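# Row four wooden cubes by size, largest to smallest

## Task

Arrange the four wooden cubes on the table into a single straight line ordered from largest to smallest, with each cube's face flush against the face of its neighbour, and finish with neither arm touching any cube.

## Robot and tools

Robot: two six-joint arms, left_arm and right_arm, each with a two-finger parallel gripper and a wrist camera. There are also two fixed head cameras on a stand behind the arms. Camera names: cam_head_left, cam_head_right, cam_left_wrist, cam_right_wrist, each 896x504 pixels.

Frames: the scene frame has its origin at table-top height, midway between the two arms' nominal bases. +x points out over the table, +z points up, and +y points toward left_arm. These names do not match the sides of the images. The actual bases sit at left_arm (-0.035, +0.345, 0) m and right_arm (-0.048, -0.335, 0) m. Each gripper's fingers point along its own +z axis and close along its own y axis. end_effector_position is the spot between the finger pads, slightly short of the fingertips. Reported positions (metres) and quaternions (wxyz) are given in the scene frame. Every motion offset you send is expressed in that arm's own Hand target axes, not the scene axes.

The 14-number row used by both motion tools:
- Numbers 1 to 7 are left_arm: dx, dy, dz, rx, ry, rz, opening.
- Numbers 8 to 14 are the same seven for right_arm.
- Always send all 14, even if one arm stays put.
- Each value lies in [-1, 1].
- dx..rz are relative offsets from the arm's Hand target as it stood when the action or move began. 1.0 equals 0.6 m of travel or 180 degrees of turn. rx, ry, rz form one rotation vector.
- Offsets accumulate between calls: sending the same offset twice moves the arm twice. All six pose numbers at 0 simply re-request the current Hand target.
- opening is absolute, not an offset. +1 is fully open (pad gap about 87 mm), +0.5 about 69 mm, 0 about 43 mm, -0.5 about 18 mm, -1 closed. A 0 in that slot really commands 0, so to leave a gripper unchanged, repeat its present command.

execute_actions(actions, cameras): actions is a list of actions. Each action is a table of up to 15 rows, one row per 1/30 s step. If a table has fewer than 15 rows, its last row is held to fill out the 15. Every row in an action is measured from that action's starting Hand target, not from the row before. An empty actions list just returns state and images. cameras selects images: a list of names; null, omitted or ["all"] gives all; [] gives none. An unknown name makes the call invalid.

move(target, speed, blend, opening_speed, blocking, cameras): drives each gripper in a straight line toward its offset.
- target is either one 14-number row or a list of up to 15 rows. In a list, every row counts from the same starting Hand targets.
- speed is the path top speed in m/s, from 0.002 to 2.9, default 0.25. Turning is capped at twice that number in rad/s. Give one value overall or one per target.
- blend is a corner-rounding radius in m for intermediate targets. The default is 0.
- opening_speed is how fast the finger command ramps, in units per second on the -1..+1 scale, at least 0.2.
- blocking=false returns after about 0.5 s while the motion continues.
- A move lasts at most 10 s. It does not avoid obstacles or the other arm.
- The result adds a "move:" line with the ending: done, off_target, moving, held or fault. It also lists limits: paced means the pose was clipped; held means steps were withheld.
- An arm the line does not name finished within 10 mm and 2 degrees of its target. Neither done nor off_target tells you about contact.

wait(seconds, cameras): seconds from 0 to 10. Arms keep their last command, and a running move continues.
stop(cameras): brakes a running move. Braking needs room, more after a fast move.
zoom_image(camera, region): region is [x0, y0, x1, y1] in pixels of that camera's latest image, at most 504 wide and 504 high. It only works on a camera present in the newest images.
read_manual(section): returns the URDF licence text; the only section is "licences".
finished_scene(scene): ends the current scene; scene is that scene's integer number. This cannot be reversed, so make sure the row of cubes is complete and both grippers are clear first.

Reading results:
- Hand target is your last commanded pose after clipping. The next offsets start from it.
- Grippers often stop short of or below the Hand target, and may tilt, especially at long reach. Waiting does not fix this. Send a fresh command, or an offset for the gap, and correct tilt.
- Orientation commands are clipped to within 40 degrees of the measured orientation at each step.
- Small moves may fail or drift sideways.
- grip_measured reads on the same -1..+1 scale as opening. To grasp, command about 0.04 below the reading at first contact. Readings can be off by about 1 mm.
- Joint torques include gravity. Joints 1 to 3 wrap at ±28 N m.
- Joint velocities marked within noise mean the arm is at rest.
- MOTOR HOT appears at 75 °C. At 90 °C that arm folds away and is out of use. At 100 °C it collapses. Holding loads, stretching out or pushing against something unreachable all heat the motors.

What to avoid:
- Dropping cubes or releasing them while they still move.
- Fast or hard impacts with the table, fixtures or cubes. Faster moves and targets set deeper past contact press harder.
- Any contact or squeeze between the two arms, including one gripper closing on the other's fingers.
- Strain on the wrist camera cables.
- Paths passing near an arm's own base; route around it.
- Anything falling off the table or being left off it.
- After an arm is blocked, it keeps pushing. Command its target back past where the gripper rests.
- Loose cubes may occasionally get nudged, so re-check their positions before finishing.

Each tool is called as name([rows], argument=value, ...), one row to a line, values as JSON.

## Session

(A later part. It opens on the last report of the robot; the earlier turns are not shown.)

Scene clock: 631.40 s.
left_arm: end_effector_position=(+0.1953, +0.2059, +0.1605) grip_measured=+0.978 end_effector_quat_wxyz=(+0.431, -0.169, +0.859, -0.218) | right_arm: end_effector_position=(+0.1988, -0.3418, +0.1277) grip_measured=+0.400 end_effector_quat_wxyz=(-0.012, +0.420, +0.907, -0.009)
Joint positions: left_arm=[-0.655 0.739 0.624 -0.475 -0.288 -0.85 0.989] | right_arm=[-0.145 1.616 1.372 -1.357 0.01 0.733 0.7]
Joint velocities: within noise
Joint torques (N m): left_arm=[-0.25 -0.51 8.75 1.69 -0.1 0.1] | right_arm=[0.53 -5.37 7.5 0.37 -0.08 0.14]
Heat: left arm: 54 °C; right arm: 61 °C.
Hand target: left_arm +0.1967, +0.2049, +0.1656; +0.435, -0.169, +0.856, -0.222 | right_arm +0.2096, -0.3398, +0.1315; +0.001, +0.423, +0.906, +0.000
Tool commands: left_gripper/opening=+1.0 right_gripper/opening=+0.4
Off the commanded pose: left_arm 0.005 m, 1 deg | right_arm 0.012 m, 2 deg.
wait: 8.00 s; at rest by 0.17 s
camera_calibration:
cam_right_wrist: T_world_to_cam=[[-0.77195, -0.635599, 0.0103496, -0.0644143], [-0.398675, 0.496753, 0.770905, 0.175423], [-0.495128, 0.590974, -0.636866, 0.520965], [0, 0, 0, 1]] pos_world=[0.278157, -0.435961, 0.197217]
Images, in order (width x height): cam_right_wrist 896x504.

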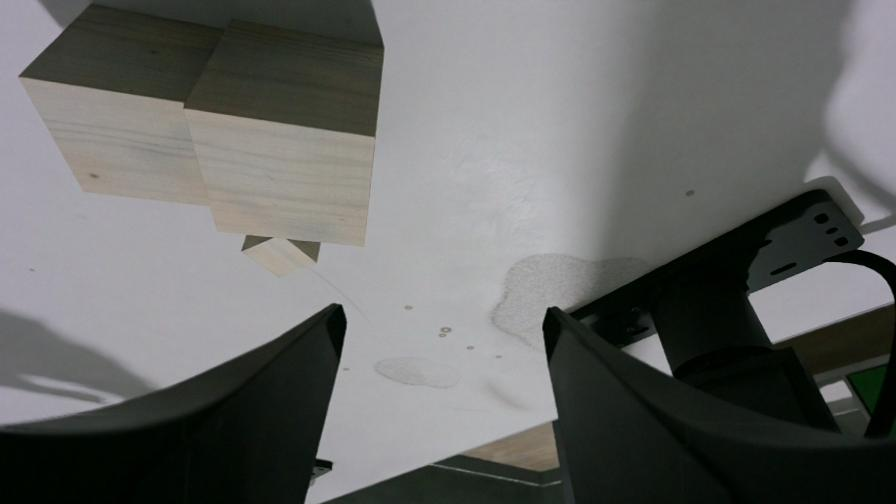

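move(target=[0,0,0,0,0,0,1, -0.1333,0.122,0.019,0,0,0,0.4], speed=0.2, cameras=["cam_right_wrist"])

zoom_image(camera="cam_right_wrist", region=[220, 60, 640, 380])

Scene clock: 673.17 s.
left_arm: end_effector_position=(+0.1953, +0.2059, +0.1605) grip_measured=+0.978 end_effector_quat_wxyz=(+0.431, -0.169, +0.859, -0.218) | right_arm: end_effector_position=(+0.3119, -0.3570, +0.1171) grip_measured=+0.400 end_effector_quat_wxyz=(-0.002, +0.420, +0.907, -0.006)
Joint positions: left_arm=[-0.655 0.739 0.624 -0.475 -0.288 -0.85 0.989] | right_arm=[-0.145 2.048 1.882 -1.412 0.01 0.734 0.7]
Joint velocities: within noise
Joint torques (N m): left_arm=[-0.31 -0.51 8.66 1.71 -0.09 0.11] | right_arm=[0.4 -8.76 7.5 0.2 -0.07 0.15]
Heat: left arm: 54 °C; right arm: 55 °C.
Hand target: left_arm +0.1967, +0.2049, +0.1656; +0.435, -0.169, +0.856, -0.222 | right_arm +0.3170, -0.3541, +0.1202; +0.001, +0.423, +0.906, +0.000
Off the commanded pose: left_arm 0.005 m, 1 deg | right_arm 0.007 m, 1 deg.
move: done
camera_calibration:
cam_right_wrist: T_world_to_cam=[[-0.772505, -0.634995, -0.00421671, 0.0154129], [-0.414523, 0.499237, 0.760876, 0.243293], [-0.481047, 0.589529, -0.648883, 0.575701], [0, 0, 0, 1]] pos_world=[0.389696, -0.451066, 0.188512]
Images, in order (width x height): cam_right_wrist 896x504.

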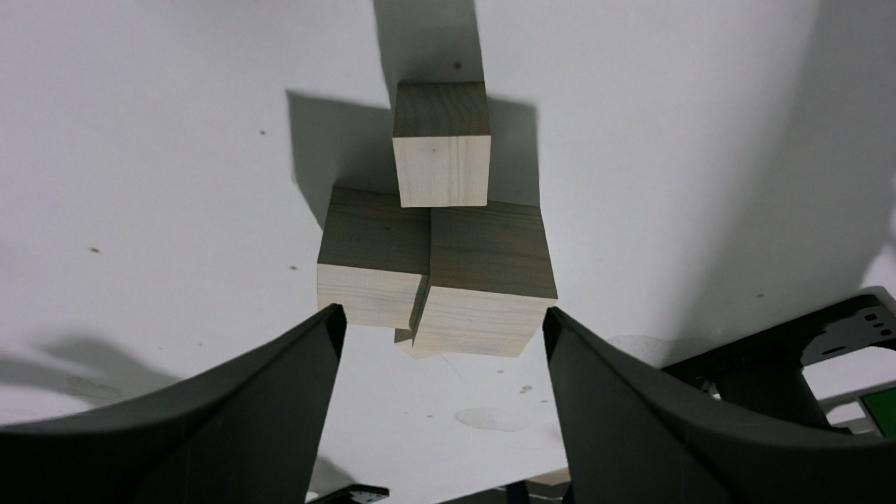

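Scaled by 1.200 from the camera's 896x504 image, which has a finer 1280x720 frame.

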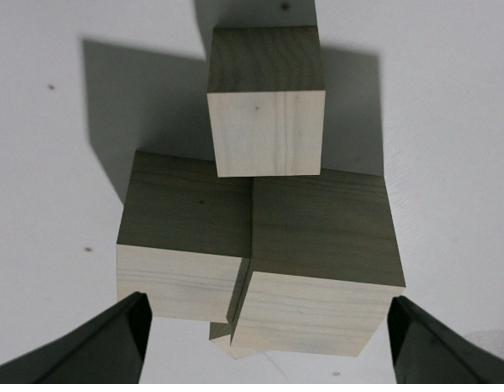

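move(target=[0,0,0,0,0,0,1, 0,-0.004,0.164,0,0,0,0.4], speed=0.12, cameras=["cam_right_wrist"])

Scene clock: 701.40 s.
left_arm: end_effector_position=(+0.1953, +0.2059, +0.1605) grip_measured=+0.978 end_effector_quat_wxyz=(+0.431, -0.169, +0.859, -0.218) | right_arm: end_effector_position=(+0.3131, -0.3572, +0.0264) grip_measured=+0.400 end_effector_quat_wxyz=(+0.001, +0.420, +0.907, -0.005)
Joint positions: left_arm=[-0.655 0.739 0.624 -0.475 -0.288 -0.85 0.989] | right_arm=[-0.145 2.084 1.573 -1.062 0.01 0.734 0.7]
Joint velocities: within noise
Joint torques (N m): left_arm=[-0.23 -0.42 8.69 1.69 -0.09 0.11] | right_arm=[0.1 -9.06 4.74 0.44 -0.11 0.09]
Heat: left arm: 54 °C; right arm: 60 °C.
Hand target: left_arm +0.1967, +0.2049, +0.1656; +0.435, -0.169, +0.856, -0.222 | right_arm +0.3154, -0.3557, +0.0219; +0.001, +0.423, +0.906, +0.000
Off the commanded pose: left_arm 0.005 m, 1 deg | right_arm 0.005 m, 1 deg.
move: done
camera_calibration:
cam_right_wrist: T_world_to_cam=[[-0.772488, -0.634978, -0.00810229, 0.0160546], [-0.418803, 0.499825, 0.758141, 0.314559], [-0.477353, 0.589048, -0.65204, 0.516319], [0, 0, 0, 1]] pos_world=[0.390607, -0.451167, 0.0983102]
Images, in order (width x height): cam_right_wrist 896x504.

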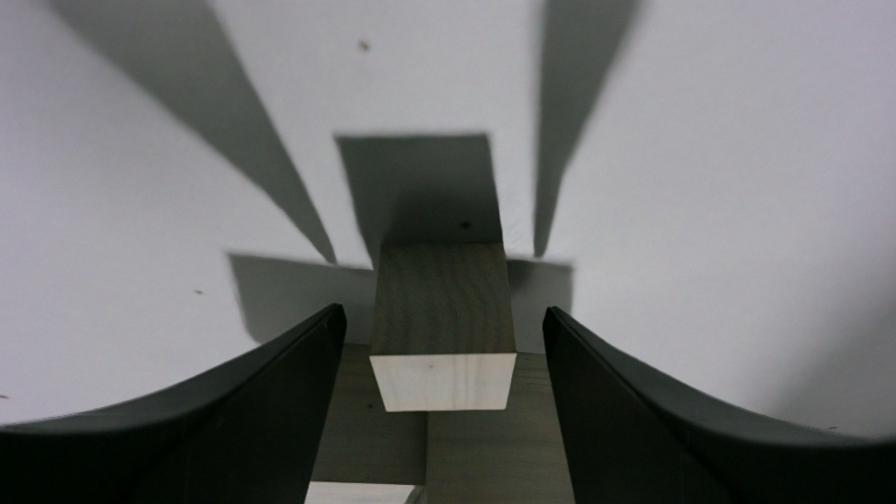

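move(target=[0,0,0,0,0,0,1, 0,0,0,0,0,0,-0.17], opening_speed=0.4, cameras=["cam_right_wrist"])

Scene clock: 712.40 s.
left_arm: end_effector_position=(+0.1953, +0.2059, +0.1605) grip_measured=+0.978 end_effector_quat_wxyz=(+0.431, -0.169, +0.859, -0.218) | right_arm: end_effector_position=(+0.3134, -0.3572, +0.0263) grip_measured=-0.096 end_effector_quat_wxyz=(+0.001, +0.420, +0.907, -0.005)
Joint positions: left_arm=[-0.655 0.739 0.624 -0.475 -0.288 -0.85 0.989] | right_arm=[-0.145 2.084 1.573 -1.061 0.01 0.734 0.452]
Joint velocities: within noise
Joint torques (N m): left_arm=[-0.2 -0.44 8.69 1.7 -0.09 0.1] | right_arm=[0.09 -9.11 4.6 0.46 -0.09 0.06]
Heat: left arm: 54 °C; right arm: 61 °C.
Hand target: left_arm +0.1967, +0.2049, +0.1656; +0.435, -0.169, +0.856, -0.222 | right_arm +0.3154, -0.3558, +0.0218; +0.001, +0.423, +0.906, +0.000
Off the commanded pose: left_arm 0.005 m, 1 deg | right_arm 0.005 m, 1 deg.
move: done
camera_calibration:
cam_right_wrist: T_world_to_cam=[[-0.772447, -0.635016, -0.00889314, 0.0161926], [-0.419707, 0.499931, 0.757572, 0.315075], [-0.476625, 0.588917, -0.652691, 0.51626], [0, 0, 0, 1]] pos_world=[0.390809, -0.451267, 0.09841]
Images, in order (width x height): cam_right_wrist 896x504.

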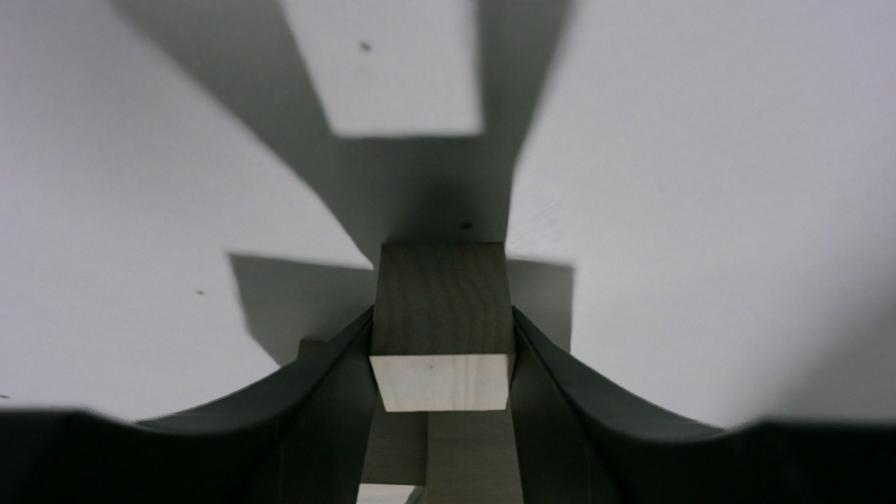

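move([
  [0,0,0,0,0,0,1, 0,0,-0.18,0,0,0,-0.17],
  [0,0,0,0,0,0,1, 0.1062,0.1538,-0.18,0,0,-0.4367,-0.17],
  [0,0,0,0,0,0,1, 0.1062,0.1538,-0.0553,0,0,-0.4367,-0.17],
], speed=0.25, blend=0.015, cameras=["cam_right_wrist"])

zoom_image(camera="cam_right_wrist", region=[280, 204, 620, 504])

Scene clock: 731.50 s.
left_arm: end_effector_position=(+0.1953, +0.2059, +0.1605) grip_measured=+0.978 end_effector_quat_wxyz=(+0.431, -0.169, +0.859, -0.218) | right_arm: end_effector_position=(+0.3347, -0.2520, +0.0628) grip_measured=-0.097 end_effector_quat_wxyz=(-0.021, -0.240, +0.971, -0.005)
Joint positions: left_arm=[-0.655 0.739 0.624 -0.475 -0.288 -0.85 0.989] | right_arm=[0.232 2.273 2.014 -1.354 0.01 -0.241 0.451]
Joint velocities: within noise
Joint torques (N m): left_arm=[-0.23 -0.54 8.7 1.71 -0.09 0.11] | right_arm=[0.25 -11.1 3.85 0.83 -0.14 -0.11]
Heat: left arm: 54 °C; right arm: 63 °C.
Hand target: left_arm +0.1967, +0.2049, +0.1656; +0.435, -0.169, +0.856, -0.222 | right_arm +0.3451, -0.2476, +0.0549; +0.000, -0.247, +0.969, -0.001
Off the commanded pose: left_arm 0.005 m, 1 deg | right_arm 0.014 m, 3 deg.
move: off_target (right_arm)
camera_calibration:
cam_right_wrist: T_world_to_cam=[[0.451596, -0.892069, -0.0165824, -0.37423], [-0.542039, -0.289067, 0.789071, 0.0839193], [-0.708699, -0.347353, -0.614078, 0.327521], [0, 0, 0, 1]] pos_world=[0.446602, -0.195815, 0.1287]
Images, in order (width x height): cam_right_wrist 896x504.

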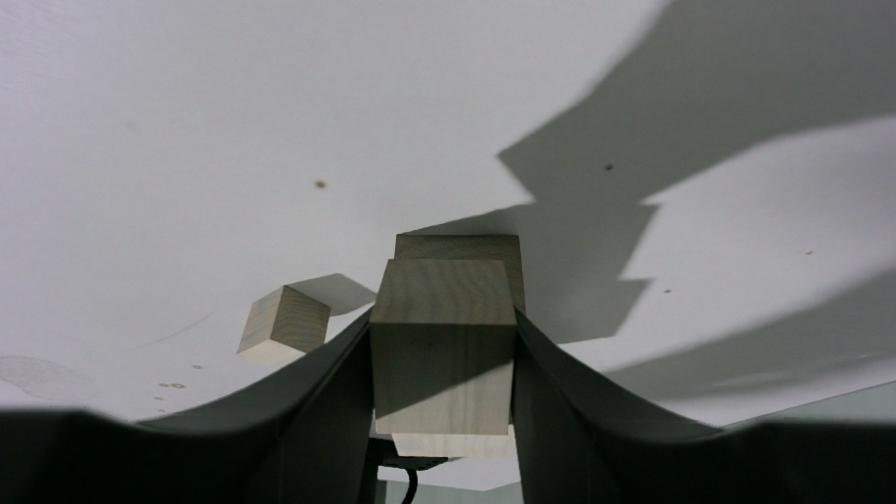

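Scaled by 1.482 from the camera's 896x504 image, which has a finer 1280x720 frame.

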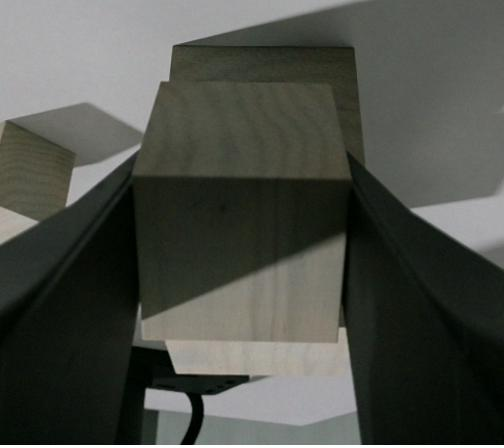

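move(target=[0,0,0,0,0,0,1, -0.025,0,-0.1,0,0,0,-0.17], speed=0.15, cameras=["cam_right_wrist","cam_left_wrist"])

zoom_image(camera="cam_right_wrist", region=[280, 154, 620, 454])

zoom_image(camera="cam_left_wrist", region=[680, 160, 860, 340])

Scene clock: 741.40 s.
left_arm: end_effector_position=(+0.1953, +0.2059, +0.1605) grip_measured=+0.978 end_effector_quat_wxyz=(+0.431, -0.169, +0.859, -0.218) | right_arm: end_effector_position=(+0.3566, -0.2448, +0.1148) grip_measured=-0.097 end_effector_quat_wxyz=(+0.012, -0.242, +0.970, -0.005)
Joint positions: left_arm=[-0.655 0.739 0.624 -0.475 -0.288 -0.85 0.989] | right_arm=[0.236 2.345 2.357 -1.558 0.01 -0.242 0.451]
Joint velocities: within noise
Joint torques (N m): left_arm=[-0.2 -0.46 8.68 1.71 -0.09 0.1] | right_arm=[0.65 -10.55 6.9 0.3 -0.14 -0.02]
Heat: left arm: 54 °C; right arm: 66 °C.
Hand target: left_arm +0.1967, +0.2049, +0.1656; +0.435, -0.169, +0.856, -0.222 | right_arm +0.3582, -0.2403, +0.1148; +0.000, -0.247, +0.969, -0.001
Off the commanded pose: left_arm 0.005 m, 1 deg | right_arm 0.005 m, 2 deg.
joint sent to its limit (right arm) — joint 4 (wrist pitch), lower limit. The joint targets still meet the commanded pose.
move: done
camera_calibration:
cam_right_wrist: T_world_to_cam=[[0.456213, -0.889869, -0.00154722, -0.379658], [-0.590707, -0.30414, 0.747372, 0.0752577], [-0.665534, -0.340047, -0.664404, 0.369579], [0, 0, 0, 1]] pos_world=[0.463627, -0.189282, 0.188717]
Images, in order (width x height): cam_left_wrist 896x504, cam_right_wrist 896x504.

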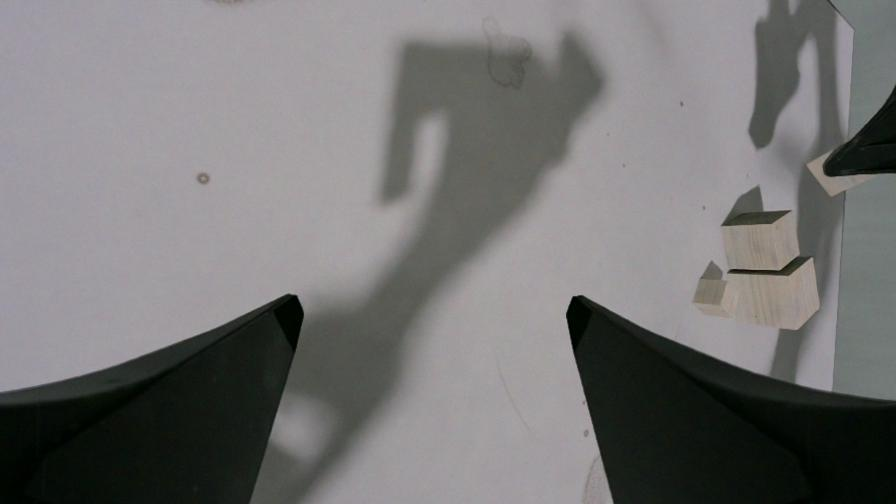

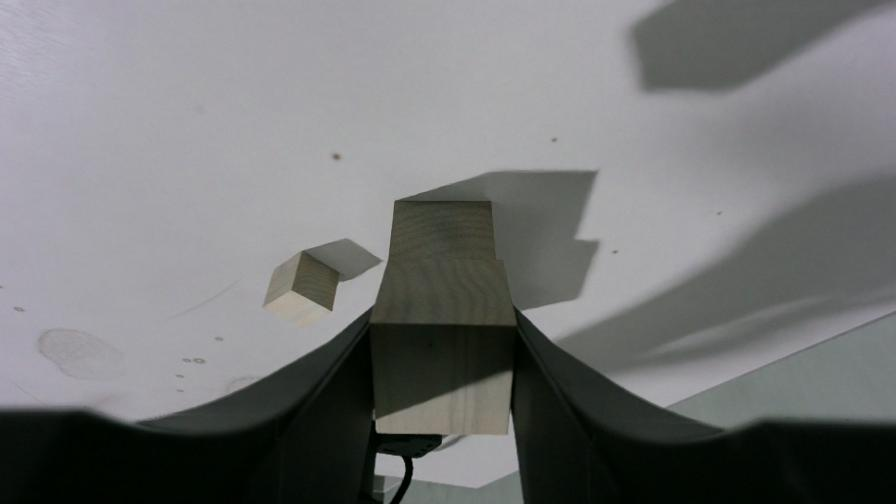

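Scaled by 1.482 from the camera's 896x504 image, which has a finer 1280x720 frame.

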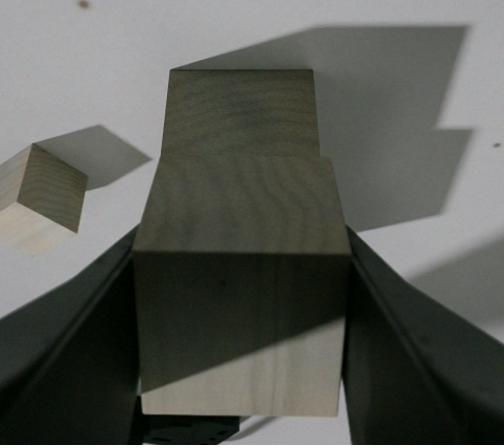

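Scaled by 2.800 from the camera's 896x504 image, which has a finer 1280x720 frame.

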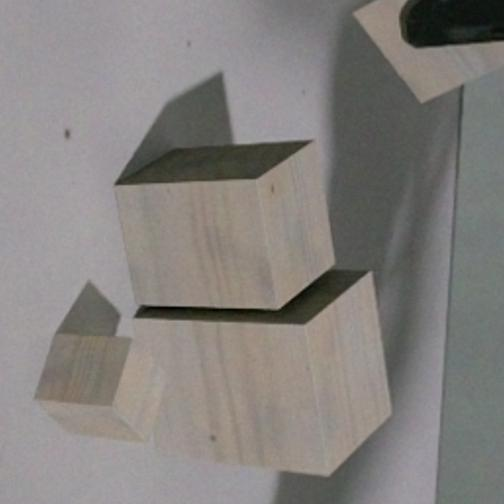

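move(target=[0,0,0,0,0,0,1, 0,0,0.155,0,0,0,-0.17], speed=0.1, cameras=["cam_right_wrist"])

zoom_image(camera="cam_right_wrist", region=[280, 204, 620, 504])

Scene clock: 773.00 s.
left_arm: end_effector_position=(+0.1953, +0.2059, +0.1605) grip_measured=+0.978 end_effector_quat_wxyz=(+0.431, -0.169, +0.859, -0.218) | right_arm: end_effector_position=(+0.3567, -0.2448, +0.0290) grip_measured=-0.097 end_effector_quat_wxyz=(-0.001, -0.242, +0.970, -0.005)
Joint positions: left_arm=[-0.655 0.739 0.624 -0.475 -0.288 -0.85 0.989] | right_arm=[0.236 2.345 2.01 -1.238 0.01 -0.242 0.451]
Joint velocities: within noise
Joint torques (N m): left_arm=[-0.2 -0.47 8.68 1.69 -0.1 0.11] | right_arm=[0.53 -10.84 4.64 0.53 -0.13 -0.01]
Heat: left arm: 55 °C; right arm: 67 °C.
Hand target: left_arm +0.1967, +0.2049, +0.1656; +0.435, -0.169, +0.856, -0.222 | right_arm +0.3583, -0.2404, +0.0218; +0.000, -0.247, +0.969, -0.001
Off the commanded pose: left_arm 0.005 m, 1 deg | right_arm 0.009 m, 1 deg.
move: done
camera_calibration:
cam_right_wrist: T_world_to_cam=[[0.456113, -0.88989, -0.00752116, -0.379612], [-0.571148, -0.299202, 0.764374, 0.133135], [-0.68246, -0.344345, -0.644729, 0.317078], [0, 0, 0, 1]] pos_world=[0.465579, -0.188795, 0.099809]
Images, in order (width x height): cam_right_wrist 896x504.

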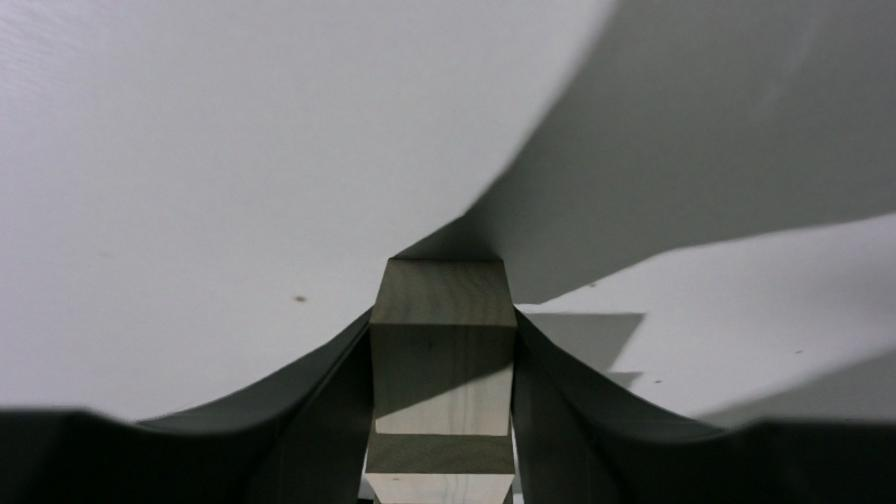

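Scaled by 1.482 from the camera's 896x504 image, which has a finer 1280x720 frame.

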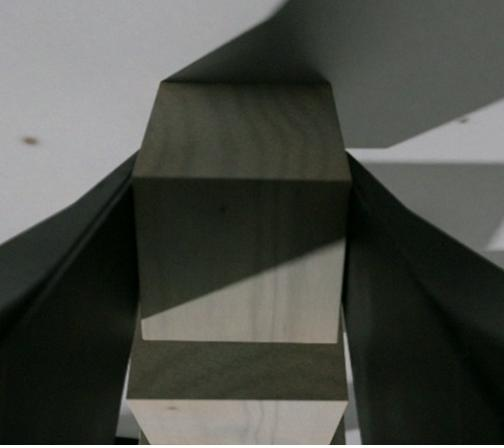

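move(target=[0,0,0,0,0,0,1, 0,0,0.0117,0,0,0,-0.17], speed=0.05, cameras=["cam_right_wrist"])

zoom_image(camera="cam_right_wrist", region=[280, 204, 620, 504])

Scene clock: 781.90 s.
left_arm: end_effector_position=(+0.1953, +0.2059, +0.1605) grip_measured=+0.978 end_effector_quat_wxyz=(+0.431, -0.169, +0.859, -0.218) | right_arm: end_effector_position=(+0.3570, -0.2447, +0.0280) grip_measured=-0.097 end_effector_quat_wxyz=(+0.000, -0.242, +0.970, -0.005)
Joint positions: left_arm=[-0.655 0.739 0.624 -0.475 -0.288 -0.85 0.989] | right_arm=[0.236 2.345 2.007 -1.233 0.01 -0.242 0.451]
Joint velocities: within noise
Joint torques (N m): left_arm=[-0.16 -0.47 8.68 1.69 -0.1 0.11] | right_arm=[0.53 -10.43 3.44 0.71 -0.13 -0.03]
Heat: left arm: 55 °C; right arm: 68 °C.
Hand target: left_arm +0.1967, +0.2049, +0.1656; +0.435, -0.169, +0.856, -0.222 | right_arm +0.3583, -0.2404, +0.0148; +0.000, -0.247, +0.969, -0.001
Off the commanded pose: left_arm 0.005 m, 1 deg | right_arm 0.014 m, 1 deg.
move: off_target (right_arm)
camera_calibration:
cam_right_wrist: T_world_to_cam=[[0.456092, -0.889904, -0.00718372, -0.379648], [-0.5723, -0.299477, 0.763405, 0.134549], [-0.681508, -0.344072, -0.645881, 0.316393], [0, 0, 0, 1]] pos_world=[0.465781, -0.188694, 0.0989094]
Images, in order (width x height): cam_right_wrist 896x504.

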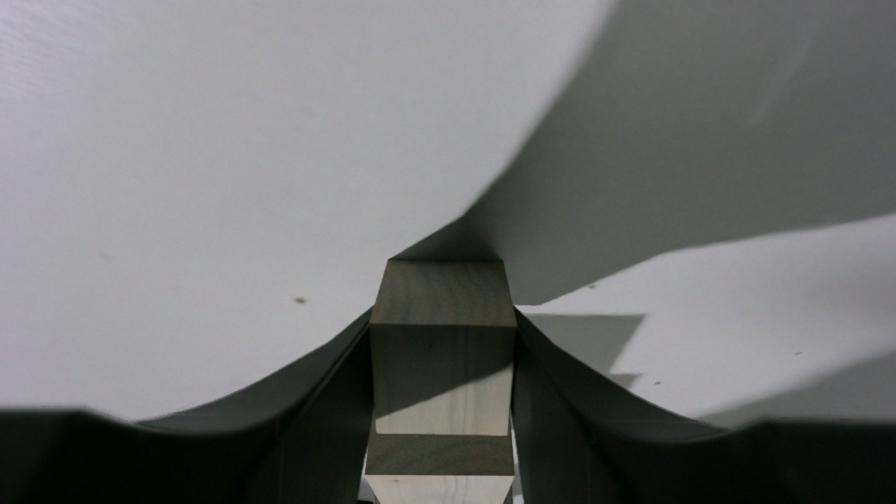

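Scaled by 1.482 from the camera's 896x504 image, which has a finer 1280x720 frame.

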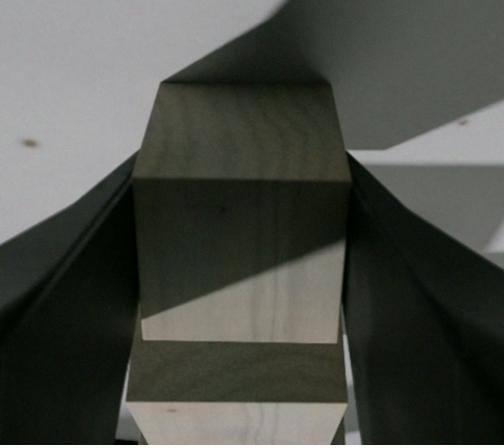

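move([
  [0,0,0,0,0,0,1, 0,0,-0.01,0,0,0,-0.13],
  [0,0,0,0,0,0,1, 0,0,-0.01,0,0,0,-0.1],
], speed=0.05, opening_speed=0.2, cameras=["cam_right_wrist"])

zoom_image(camera="cam_right_wrist", region=[280, 204, 620, 504])

Scene clock: 798.73 s.
left_arm: end_effector_position=(+0.1953, +0.2059, +0.1605) grip_measured=+0.978 end_effector_quat_wxyz=(+0.431, -0.169, +0.859, -0.218) | right_arm: end_effector_position=(+0.3570, -0.2447, +0.0280) grip_measured=-0.097 end_effector_quat_wxyz=(+0.000, -0.242, +0.970, -0.005)
Joint positions: left_arm=[-0.655 0.739 0.624 -0.475 -0.288 -0.85 0.989] | right_arm=[0.236 2.345 2.007 -1.233 0.01 -0.242 0.452]
Joint velocities: within noise
Joint torques (N m): left_arm=[-0.18 -0.46 8.66 1.7 -0.08 0.11] | right_arm=[0.46 -10.7 4.79 0.51 -0.14 -0.03]
Heat: left arm: 55 °C; right arm: 68 °C.
Hand target: left_arm +0.1967, +0.2049, +0.1656; +0.435, -0.169, +0.856, -0.222 | right_arm +0.3583, -0.2404, +0.0208; +0.000, -0.247, +0.969, -0.001
Off the commanded pose: left_arm 0.005 m, 1 deg | right_arm 0.008 m, 1 deg.
move: done
camera_calibration:
cam_right_wrist: T_world_to_cam=[[0.456092, -0.889904, -0.00718372, -0.379648], [-0.5723, -0.299477, 0.763405, 0.134549], [-0.681508, -0.344072, -0.645881, 0.316393], [0, 0, 0, 1]] pos_world=[0.465781, -0.188694, 0.0989094]
Images, in order (width x height): cam_right_wrist 896x504.

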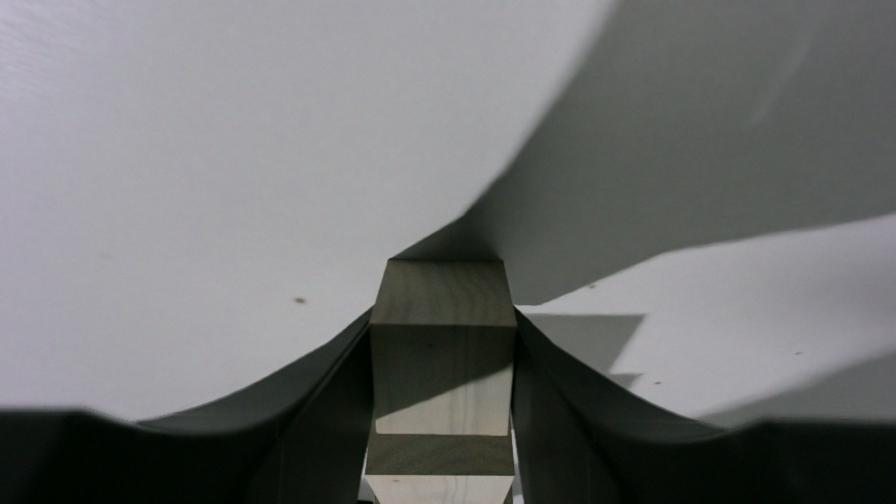

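Scaled by 1.482 from the camera's 896x504 image, which has a finer 1280x720 frame.

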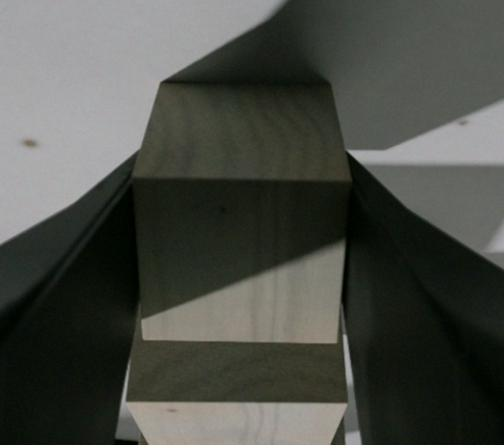

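move(target=[0,0,0,0,0,0,1, 0,0,0,0,0,0,0.3], speed=0.05, opening_speed=0.2, cameras=["cam_right_wrist"])

zoom_image(camera="cam_right_wrist", region=[280, 204, 620, 504])

Scene clock: 806.73 s.
left_arm: end_effector_position=(+0.1953, +0.2059, +0.1605) grip_measured=+0.978 end_effector_quat_wxyz=(+0.431, -0.169, +0.859, -0.218) | right_arm: end_effector_position=(+0.3575, -0.2446, +0.0273) grip_measured=+0.300 end_effector_quat_wxyz=(+0.000, -0.242, +0.970, -0.005)
Joint positions: left_arm=[-0.655 0.739 0.624 -0.475 -0.288 -0.85 0.989] | right_arm=[0.236 2.347 2.007 -1.23 0.01 -0.242 0.65]
Joint velocities: within noise
Joint torques (N m): left_arm=[-0.17 -0.47 8.65 1.69 -0.09 0.09] | right_arm=[0.5 -10.86 4.85 0.5 -0.14 -0.02]
Heat: left arm: 55 °C; right arm: 70 °C.
Hand target: left_arm +0.1967, +0.2049, +0.1656; +0.435, -0.169, +0.856, -0.222 | right_arm +0.3583, -0.2404, +0.0208; +0.000, -0.247, +0.969, -0.001
Off the commanded pose: left_arm 0.005 m, 1 deg | right_arm 0.008 m, 1 deg.
move: done
camera_calibration:
cam_right_wrist: T_world_to_cam=[[0.45609, -0.889907, -0.00695096, -0.379768], [-0.573166, -0.299712, 0.762662, 0.135623], [-0.680782, -0.343858, -0.64676, 0.316167], [0, 0, 0, 1]] pos_world=[0.466183, -0.188594, 0.0984097]
Images, in order (width x height): cam_right_wrist 896x504.

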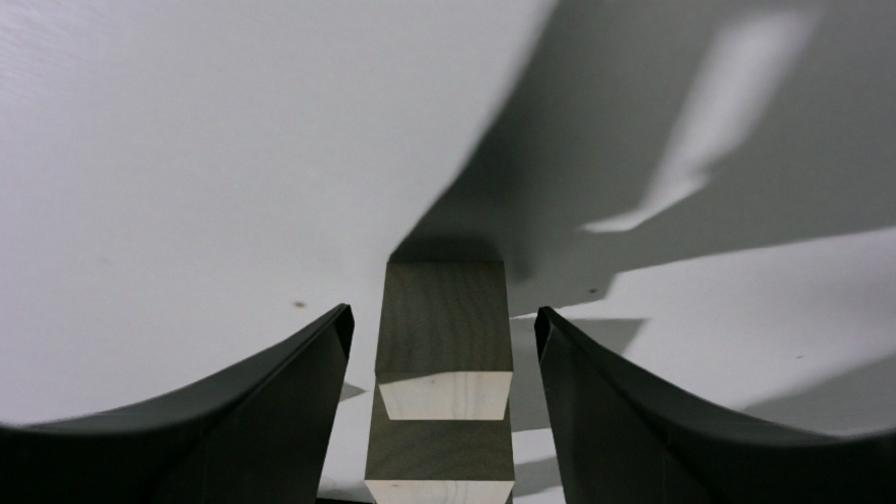

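Scaled by 1.482 from the camera's 896x504 image, which has a finer 1280x720 frame.

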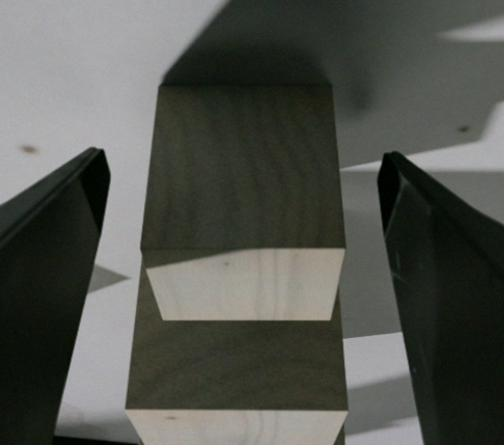

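move([
  [0,0,0,0,0,0,1, 0,0,-0.17,0,0,0,0.3],
  [0,0,0,0,0,0,1, 0.318,0.003,-0.17,0,0,0,0.3],
  [0,0,0,0,0,0,1, 0.285,-0.015,-0.165,0,0,0,0.3],
], speed=0.25, cameras=["cam_right_wrist","cam_left_wrist","cam_head_right"])

zoom_image(camera="cam_left_wrist", region=[680, 160, 860, 340])

zoom_image(camera="cam_right_wrist", region=[240, 0, 640, 280])

Scene clock: 826.03 s.
left_arm: end_effector_position=(+0.1953, +0.2059, +0.1605) grip_measured=+0.978 end_effector_quat_wxyz=(+0.431, -0.169, +0.859, -0.218) | right_arm: end_effector_position=(+0.2004, -0.3307, +0.1168) grip_measured=+0.300 end_effector_quat_wxyz=(-0.019, -0.245, +0.969, -0.002)
Joint positions: left_arm=[-0.655 0.739 0.624 -0.475 -0.288 -0.85 0.989] | right_arm=[0.079 1.659 1.372 -1.32 0.01 -0.405 0.65]
Joint velocities: within noise
Joint torques (N m): left_arm=[-0.2 -0.51 8.65 1.69 -0.08 0.11] | right_arm=[-0.55 -5.75 7.43 0.43 -0.14 -0.08]
Heat: left arm: 55 °C; right arm: 74 °C.
Hand target: left_arm +0.1967, +0.2049, +0.1656; +0.435, -0.169, +0.856, -0.222 | right_arm +0.2123, -0.3301, +0.1199; +0.000, -0.247, +0.969, -0.001
Off the commanded pose: left_arm 0.005 m, 1 deg | right_arm 0.012 m, 2 deg.
move: off_target (right_arm)
camera_calibration:
cam_right_wrist: T_world_to_cam=[[0.461344, -0.886965, -0.0213093, -0.382608], [-0.541722, -0.300629, 0.784958, -0.0576499], [-0.702637, -0.350592, -0.619182, 0.236438], [0, 0, 0, 1]] pos_world=[0.311414, -0.273798, 0.183498]
Images, in order (width x height): cam_head_right 896x504, cam_left_wrist 896x504, cam_right_wrist 896x504.

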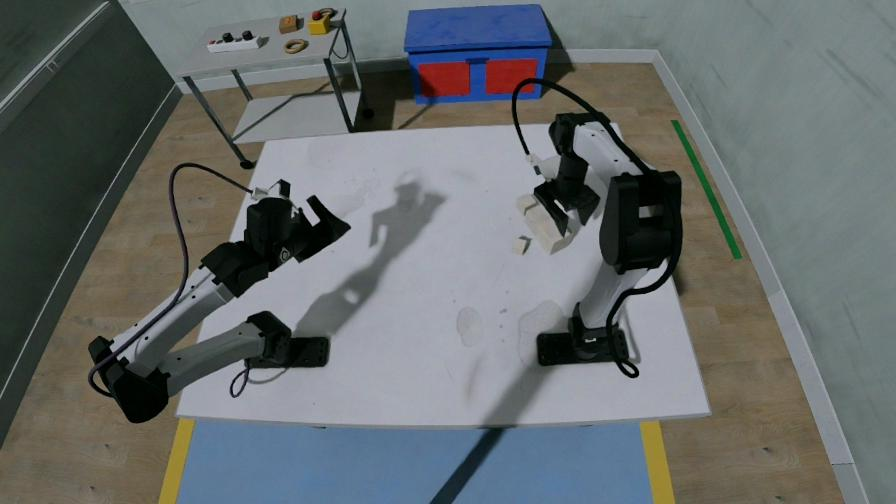

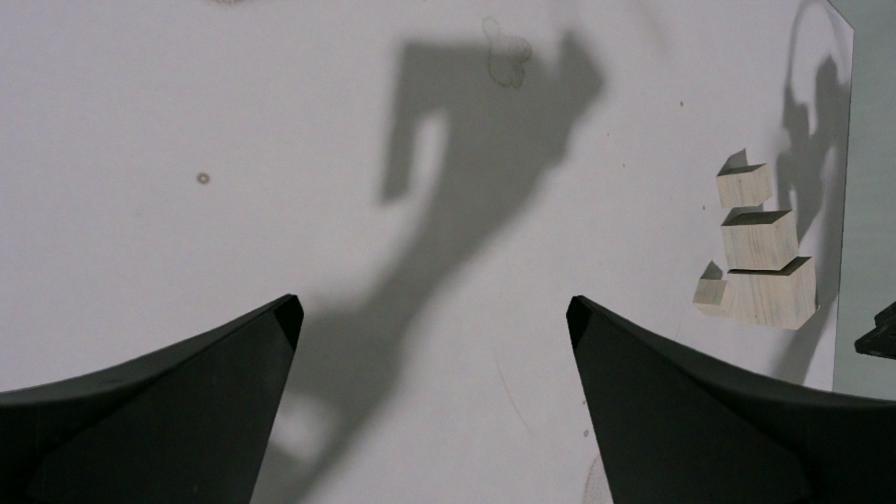

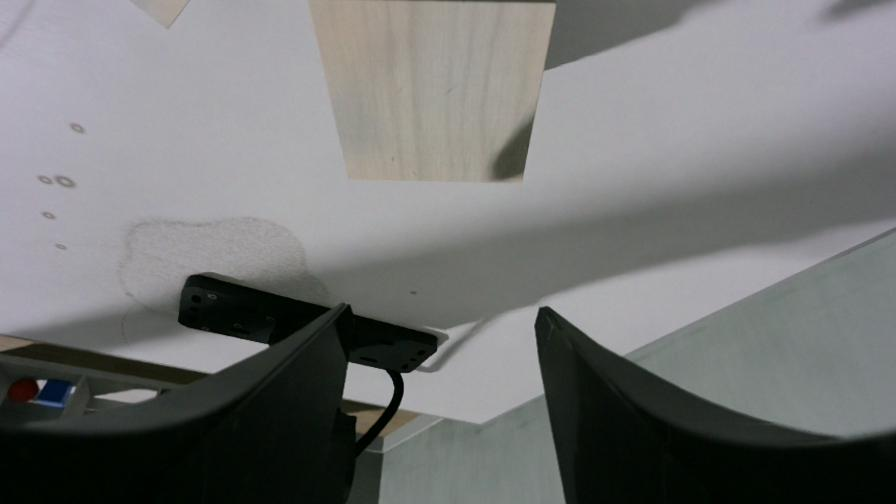

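Scaled by 2.800 from the camera's 896x504 image, which has a finer 1280x720 frame.

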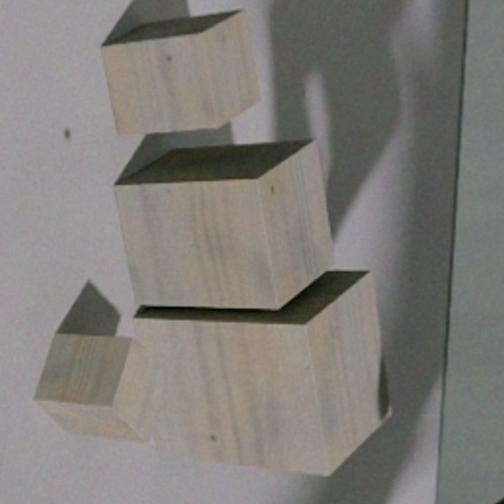

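Scaled by 1.260 from the camera's 896x504 image, which has a finer 1280x720 frame.

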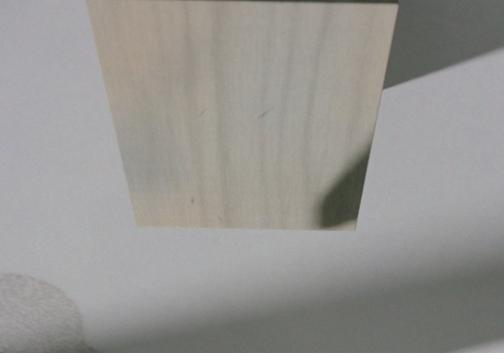

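wait(seconds=10, cameras=[])

wait(seconds=10, cameras=[])

wait(seconds=10, cameras=[])

wait(seconds=10, cameras=[])

Scene clock: 853.23 s.
left_arm: end_effector_position=(+0.1953, +0.2059, +0.1605) grip_measured=+0.978 end_effector_quat_wxyz=(+0.431, -0.169, +0.859, -0.218) | right_arm: end_effector_position=(+0.2007, -0.3307, +0.1168) grip_measured=+0.300 end_effector_quat_wxyz=(-0.018, -0.246, +0.969, -0.002)
Joint positions: left_arm=[-0.655 0.739 0.624 -0.475 -0.288 -0.85 0.989] | right_arm=[0.079 1.659 1.372 -1.318 0.01 -0.406 0.65]
Joint velocities: within noise
Joint torques (N m): left_arm=[-0.21 -0.5 8.69 1.7 -0.1 0.1] | right_arm=[-0.54 -5.85 7.51 0.42 -0.12 -0.1]
Heat: left arm: 55 °C; right arm: 63 °C.
Hand target: left_arm +0.1967, +0.2049, +0.1656; +0.435, -0.169, +0.856, -0.222 | right_arm +0.2123, -0.3301, +0.1199; +0.000, -0.247, +0.969, -0.001
Tool commands: left_gripper/opening=+1.0 right_gripper/opening=+0.3
Off the commanded pose: left_arm 0.005 m, 1 deg | right_arm 0.012 m, 2 deg.
wait: 10.00 s; at rest from the start
No camera images: "cameras" was empty.

Scene clock: 863.23 s.
left_arm: end_effector_position=(+0.1953, +0.2059, +0.1605) grip_measured=+0.978 end_effector_quat_wxyz=(+0.431, -0.169, +0.859, -0.218) | right_arm: end_effector_position=(+0.2008, -0.3307, +0.1167) grip_measured=+0.300 end_effector_quat_wxyz=(-0.018, -0.246, +0.969, -0.002)
Joint positions: left_arm=[-0.655 0.739 0.624 -0.475 -0.288 -0.85 0.989] | right_arm=[0.079 1.659 1.372 -1.318 0.01 -0.406 0.65]
Joint velocities: within noise
Joint torques (N m): left_arm=[-0.23 -0.49 8.7 1.71 -0.1 0.11] | right_arm=[-0.53 -5.75 7.56 0.4 -0.15 -0.08]
Heat: left arm: 55 °C; right arm: 61 °C.
Hand target: left_arm +0.1967, +0.2049, +0.1656; +0.435, -0.169, +0.856, -0.222 | right_arm +0.2124, -0.3301, +0.1198; +0.000, -0.247, +0.969, -0.001
Tool commands: left_gripper/opening=+1.0 right_gripper/opening=+0.3
Off the commanded pose: left_arm 0.005 m, 1 deg | right_arm 0.012 m, 2 deg.
wait: 10.00 s; at rest by 0.17 s
No camera images: "cameras" was empty.

Scene clock: 873.23 s.
left_arm: end_effector_position=(+0.1953, +0.2059, +0.1605) grip_measured=+0.978 end_effector_quat_wxyz=(+0.431, -0.169, +0.859, -0.218) | right_arm: end_effector_position=(+0.2008, -0.3307, +0.1167) grip_measured=+0.300 end_effector_quat_wxyz=(-0.018, -0.246, +0.969, -0.002)
Joint positions: left_arm=[-0.655 0.739 0.624 -0.475 -0.288 -0.85 0.989] | right_arm=[0.079 1.659 1.372 -1.318 0.01 -0.406 0.65]
Joint velocities: within noise
Joint torques (N m): left_arm=[-0.21 -0.5 8.68 1.7 -0.09 0.11] | right_arm=[-0.58 -5.71 7.6 0.42 -0.17 -0.08]
Heat: left arm: 55 °C; right arm: 60 °C.
Hand target: left_arm +0.1967, +0.2049, +0.1656; +0.435, -0.169, +0.856, -0.222 | right_arm +0.2124, -0.3301, +0.1199; +0.000, -0.247, +0.969, -0.001
Tool commands: left_gripper/opening=+1.0 right_gripper/opening=+0.3
Off the commanded pose: left_arm 0.005 m, 1 deg | right_arm 0.012 m, 2 deg.
wait: 10.00 s; at rest by 0.17 s
No camera images: "cameras" was empty.

Scene clock: 883.23 s.
left_arm: end_effector_position=(+0.1953, +0.2059, +0.1605) grip_measured=+0.978 end_effector_quat_wxyz=(+0.431, -0.169, +0.859, -0.218) | right_arm: end_effector_position=(+0.2008, -0.3307, +0.1167) grip_measured=+0.300 end_effector_quat_wxyz=(-0.018, -0.246, +0.969, -0.002)
Joint positions: left_arm=[-0.655 0.739 0.624 -0.475 -0.288 -0.85 0.989] | right_arm=[0.079 1.659 1.372 -1.318 0.01 -0.406 0.65]
Joint velocities: within noise
Joint torques (N m): left_arm=[-0.24 -0.44 8.68 1.7 -0.1 0.11] | right_arm=[-0.49 -5.86 7.6 0.42 -0.12 -0.07]
Heat: left arm: 55 °C; right arm: 59 °C.
Hand target: left_arm +0.1967, +0.2049, +0.1656; +0.435, -0.169, +0.856, -0.222 | right_arm +0.2124, -0.3301, +0.1199; +0.000, -0.247, +0.969, -0.001
Tool commands: left_gripper/opening=+1.0 right_gripper/opening=+0.3
Off the commanded pose: left_arm 0.005 m, 1 deg | right_arm 0.012 m, 2 deg.
wait: 10.00 s; at rest by 0.17 s
No camera images: "cameras" was empty.

move([
  [0,0,0,0,0,0,1, -0.2608,0.0477,0,0,0,0,0.3],
  [0,0,0,0,0,0,1, -0.2608,0.006,0,0,0,0,0.3],
  [0,0,0,0,0,0,1, -0.2608,0.006,0.163,0,0,0,0.3],
], speed=[0.25,0.15,0.15], cameras=["cam_right_wrist"])

zoom_image(camera="cam_right_wrist", region=[280, 204, 620, 504])

Scene clock: 899.00 s.
left_arm: end_effector_position=(+0.1953, +0.2059, +0.1605) grip_measured=+0.978 end_effector_quat_wxyz=(+0.431, -0.169, +0.859, -0.218) | right_arm: end_effector_position=(+0.3468, -0.2548, +0.0262) grip_measured=+0.300 end_effector_quat_wxyz=(-0.003, -0.241, +0.971, -0.004)
Joint positions: left_arm=[-0.655 0.739 0.624 -0.475 -0.288 -0.85 0.989] | right_arm=[0.219 2.295 1.912 -1.193 0.009 -0.257 0.65]
Joint velocities: within noise
Joint torques (N m): left_arm=[-0.2 -0.47 8.69 1.71 -0.09 0.11] | right_arm=[0.31 -11.03 4.59 0.49 -0.12 -0.06]
Heat: left arm: 55 °C; right arm: 58 °C.
Hand target: left_arm +0.1967, +0.2049, +0.1656; +0.435, -0.169, +0.856, -0.222 | right_arm +0.3481, -0.2522, +0.0221; +0.000, -0.247, +0.969, -0.001
Off the commanded pose: left_arm 0.005 m, 1 deg | right_arm 0.005 m, 1 deg.
move: done
camera_calibration:
cam_right_wrist: T_world_to_cam=[[0.454031, -0.890935, -0.0095304, -0.38353], [-0.569249, -0.298292, 0.766145, 0.126214], [-0.685428, -0.342429, -0.642597, 0.306508], [0, 0, 0, 1]] pos_world=[0.456071, -0.199095, 0.0966075]
Images, in order (width x height): cam_right_wrist 896x504.

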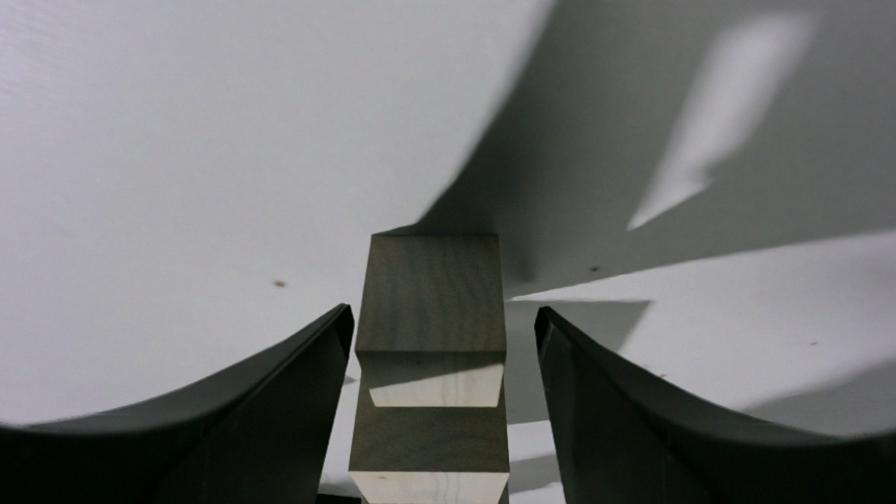

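Scaled by 1.482 from the camera's 896x504 image, which has a finer 1280x720 frame.

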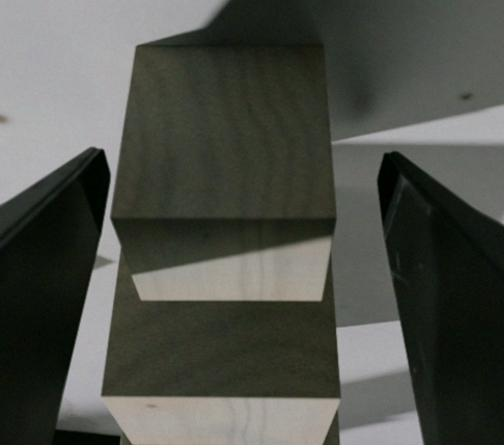

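move(target=[0,0,0,0,0,0,1, 0,0,0,0,0,0,-0.17], opening_speed=0.4, cameras=[])

move(target=[0,0,0,0,0,0,1, 0.045,0.0075,-0.003,0,0,0,-0.17], speed=0.06, cameras=["cam_right_wrist"])

zoom_image(camera="cam_right_wrist", region=[280, 204, 620, 504])

Scene clock: 916.47 s.
left_arm: end_effector_position=(+0.1953, +0.2059, +0.1605) grip_measured=+0.978 end_effector_quat_wxyz=(+0.431, -0.169, +0.859, -0.218) | right_arm: end_effector_position=(+0.3471, -0.2548, +0.0262) grip_measured=-0.097 end_effector_quat_wxyz=(-0.002, -0.241, +0.970, -0.004)
Joint positions: left_arm=[-0.655 0.739 0.624 -0.475 -0.288 -0.85 0.989] | right_arm=[0.219 2.295 1.912 -1.192 0.009 -0.257 0.451]
Joint velocities: within noise
Joint torques (N m): left_arm=[-0.2 -0.5 8.7 1.7 -0.1 0.11] | right_arm=[0.29 -11.04 4.6 0.48 -0.11 -0.07]
Heat: left arm: 55 °C; right arm: 64 °C.
Hand target: left_arm +0.1967, +0.2049, +0.1656; +0.435, -0.169, +0.856, -0.222 | right_arm +0.3481, -0.2522, +0.0221; +0.000, -0.247, +0.969, -0.001
Off the commanded pose: left_arm 0.005 m, 1 deg | right_arm 0.005 m, 1 deg.
move: done
No camera images: "cameras" was empty.

Scene clock: 917.30 s.
left_arm: end_effector_position=(+0.1953, +0.2059, +0.1605) grip_measured=+0.978 end_effector_quat_wxyz=(+0.431, -0.169, +0.859, -0.218) | right_arm: end_effector_position=(+0.3240, -0.2604, +0.0250) grip_measured=-0.097 end_effector_quat_wxyz=(-0.003, -0.244, +0.970, -0.004)
Joint positions: left_arm=[-0.655 0.739 0.624 -0.475 -0.288 -0.85 0.989] | right_arm=[0.219 2.197 1.743 -1.124 0.009 -0.264 0.451]
Joint velocities: within noise
Joint torques (N m): left_arm=[-0.24 -0.49 8.68 1.71 -0.1 0.11] | right_arm=[-0.28 -11.73 3.37 0.49 -0.13 -0.05]
Heat: left arm: 55 °C; right arm: 64 °C.
Hand target: left_arm +0.1967, +0.2049, +0.1656; +0.435, -0.169, +0.856, -0.222 | right_arm +0.3223, -0.2612, +0.0239; +0.000, -0.247, +0.969, -0.001
Off the commanded pose: left_arm 0.005 m, 1 deg | right_arm 0.002 m, 1 deg.
move: done
camera_calibration:
cam_right_wrist: T_world_to_cam=[[0.460142, -0.887792, -0.00968835, -0.37932], [-0.566552, -0.30201, 0.766687, 0.110653], [-0.683585, -0.347296, -0.641948, 0.286344], [0, 0, 0, 1]] pos_world=[0.432972, -0.203893, 0.0953073]
Images, in order (width x height): cam_right_wrist 896x504.

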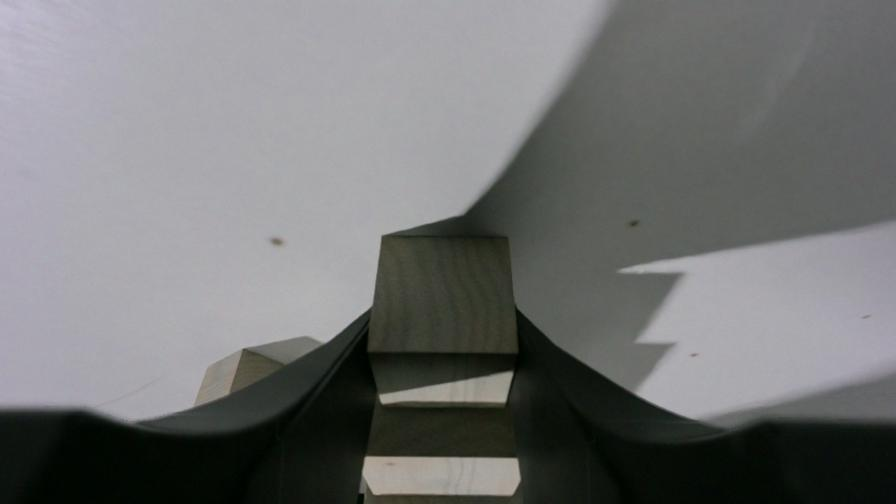

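Scaled by 1.482 from the camera's 896x504 image, which has a finer 1280x720 frame.

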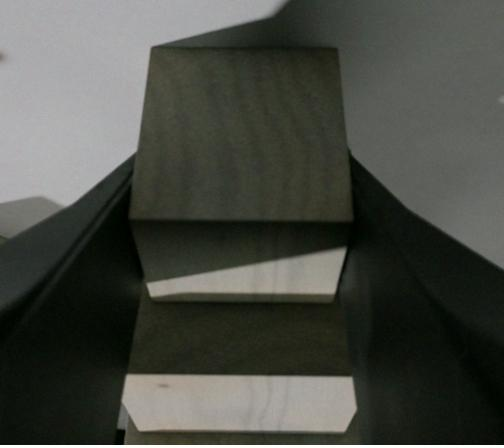

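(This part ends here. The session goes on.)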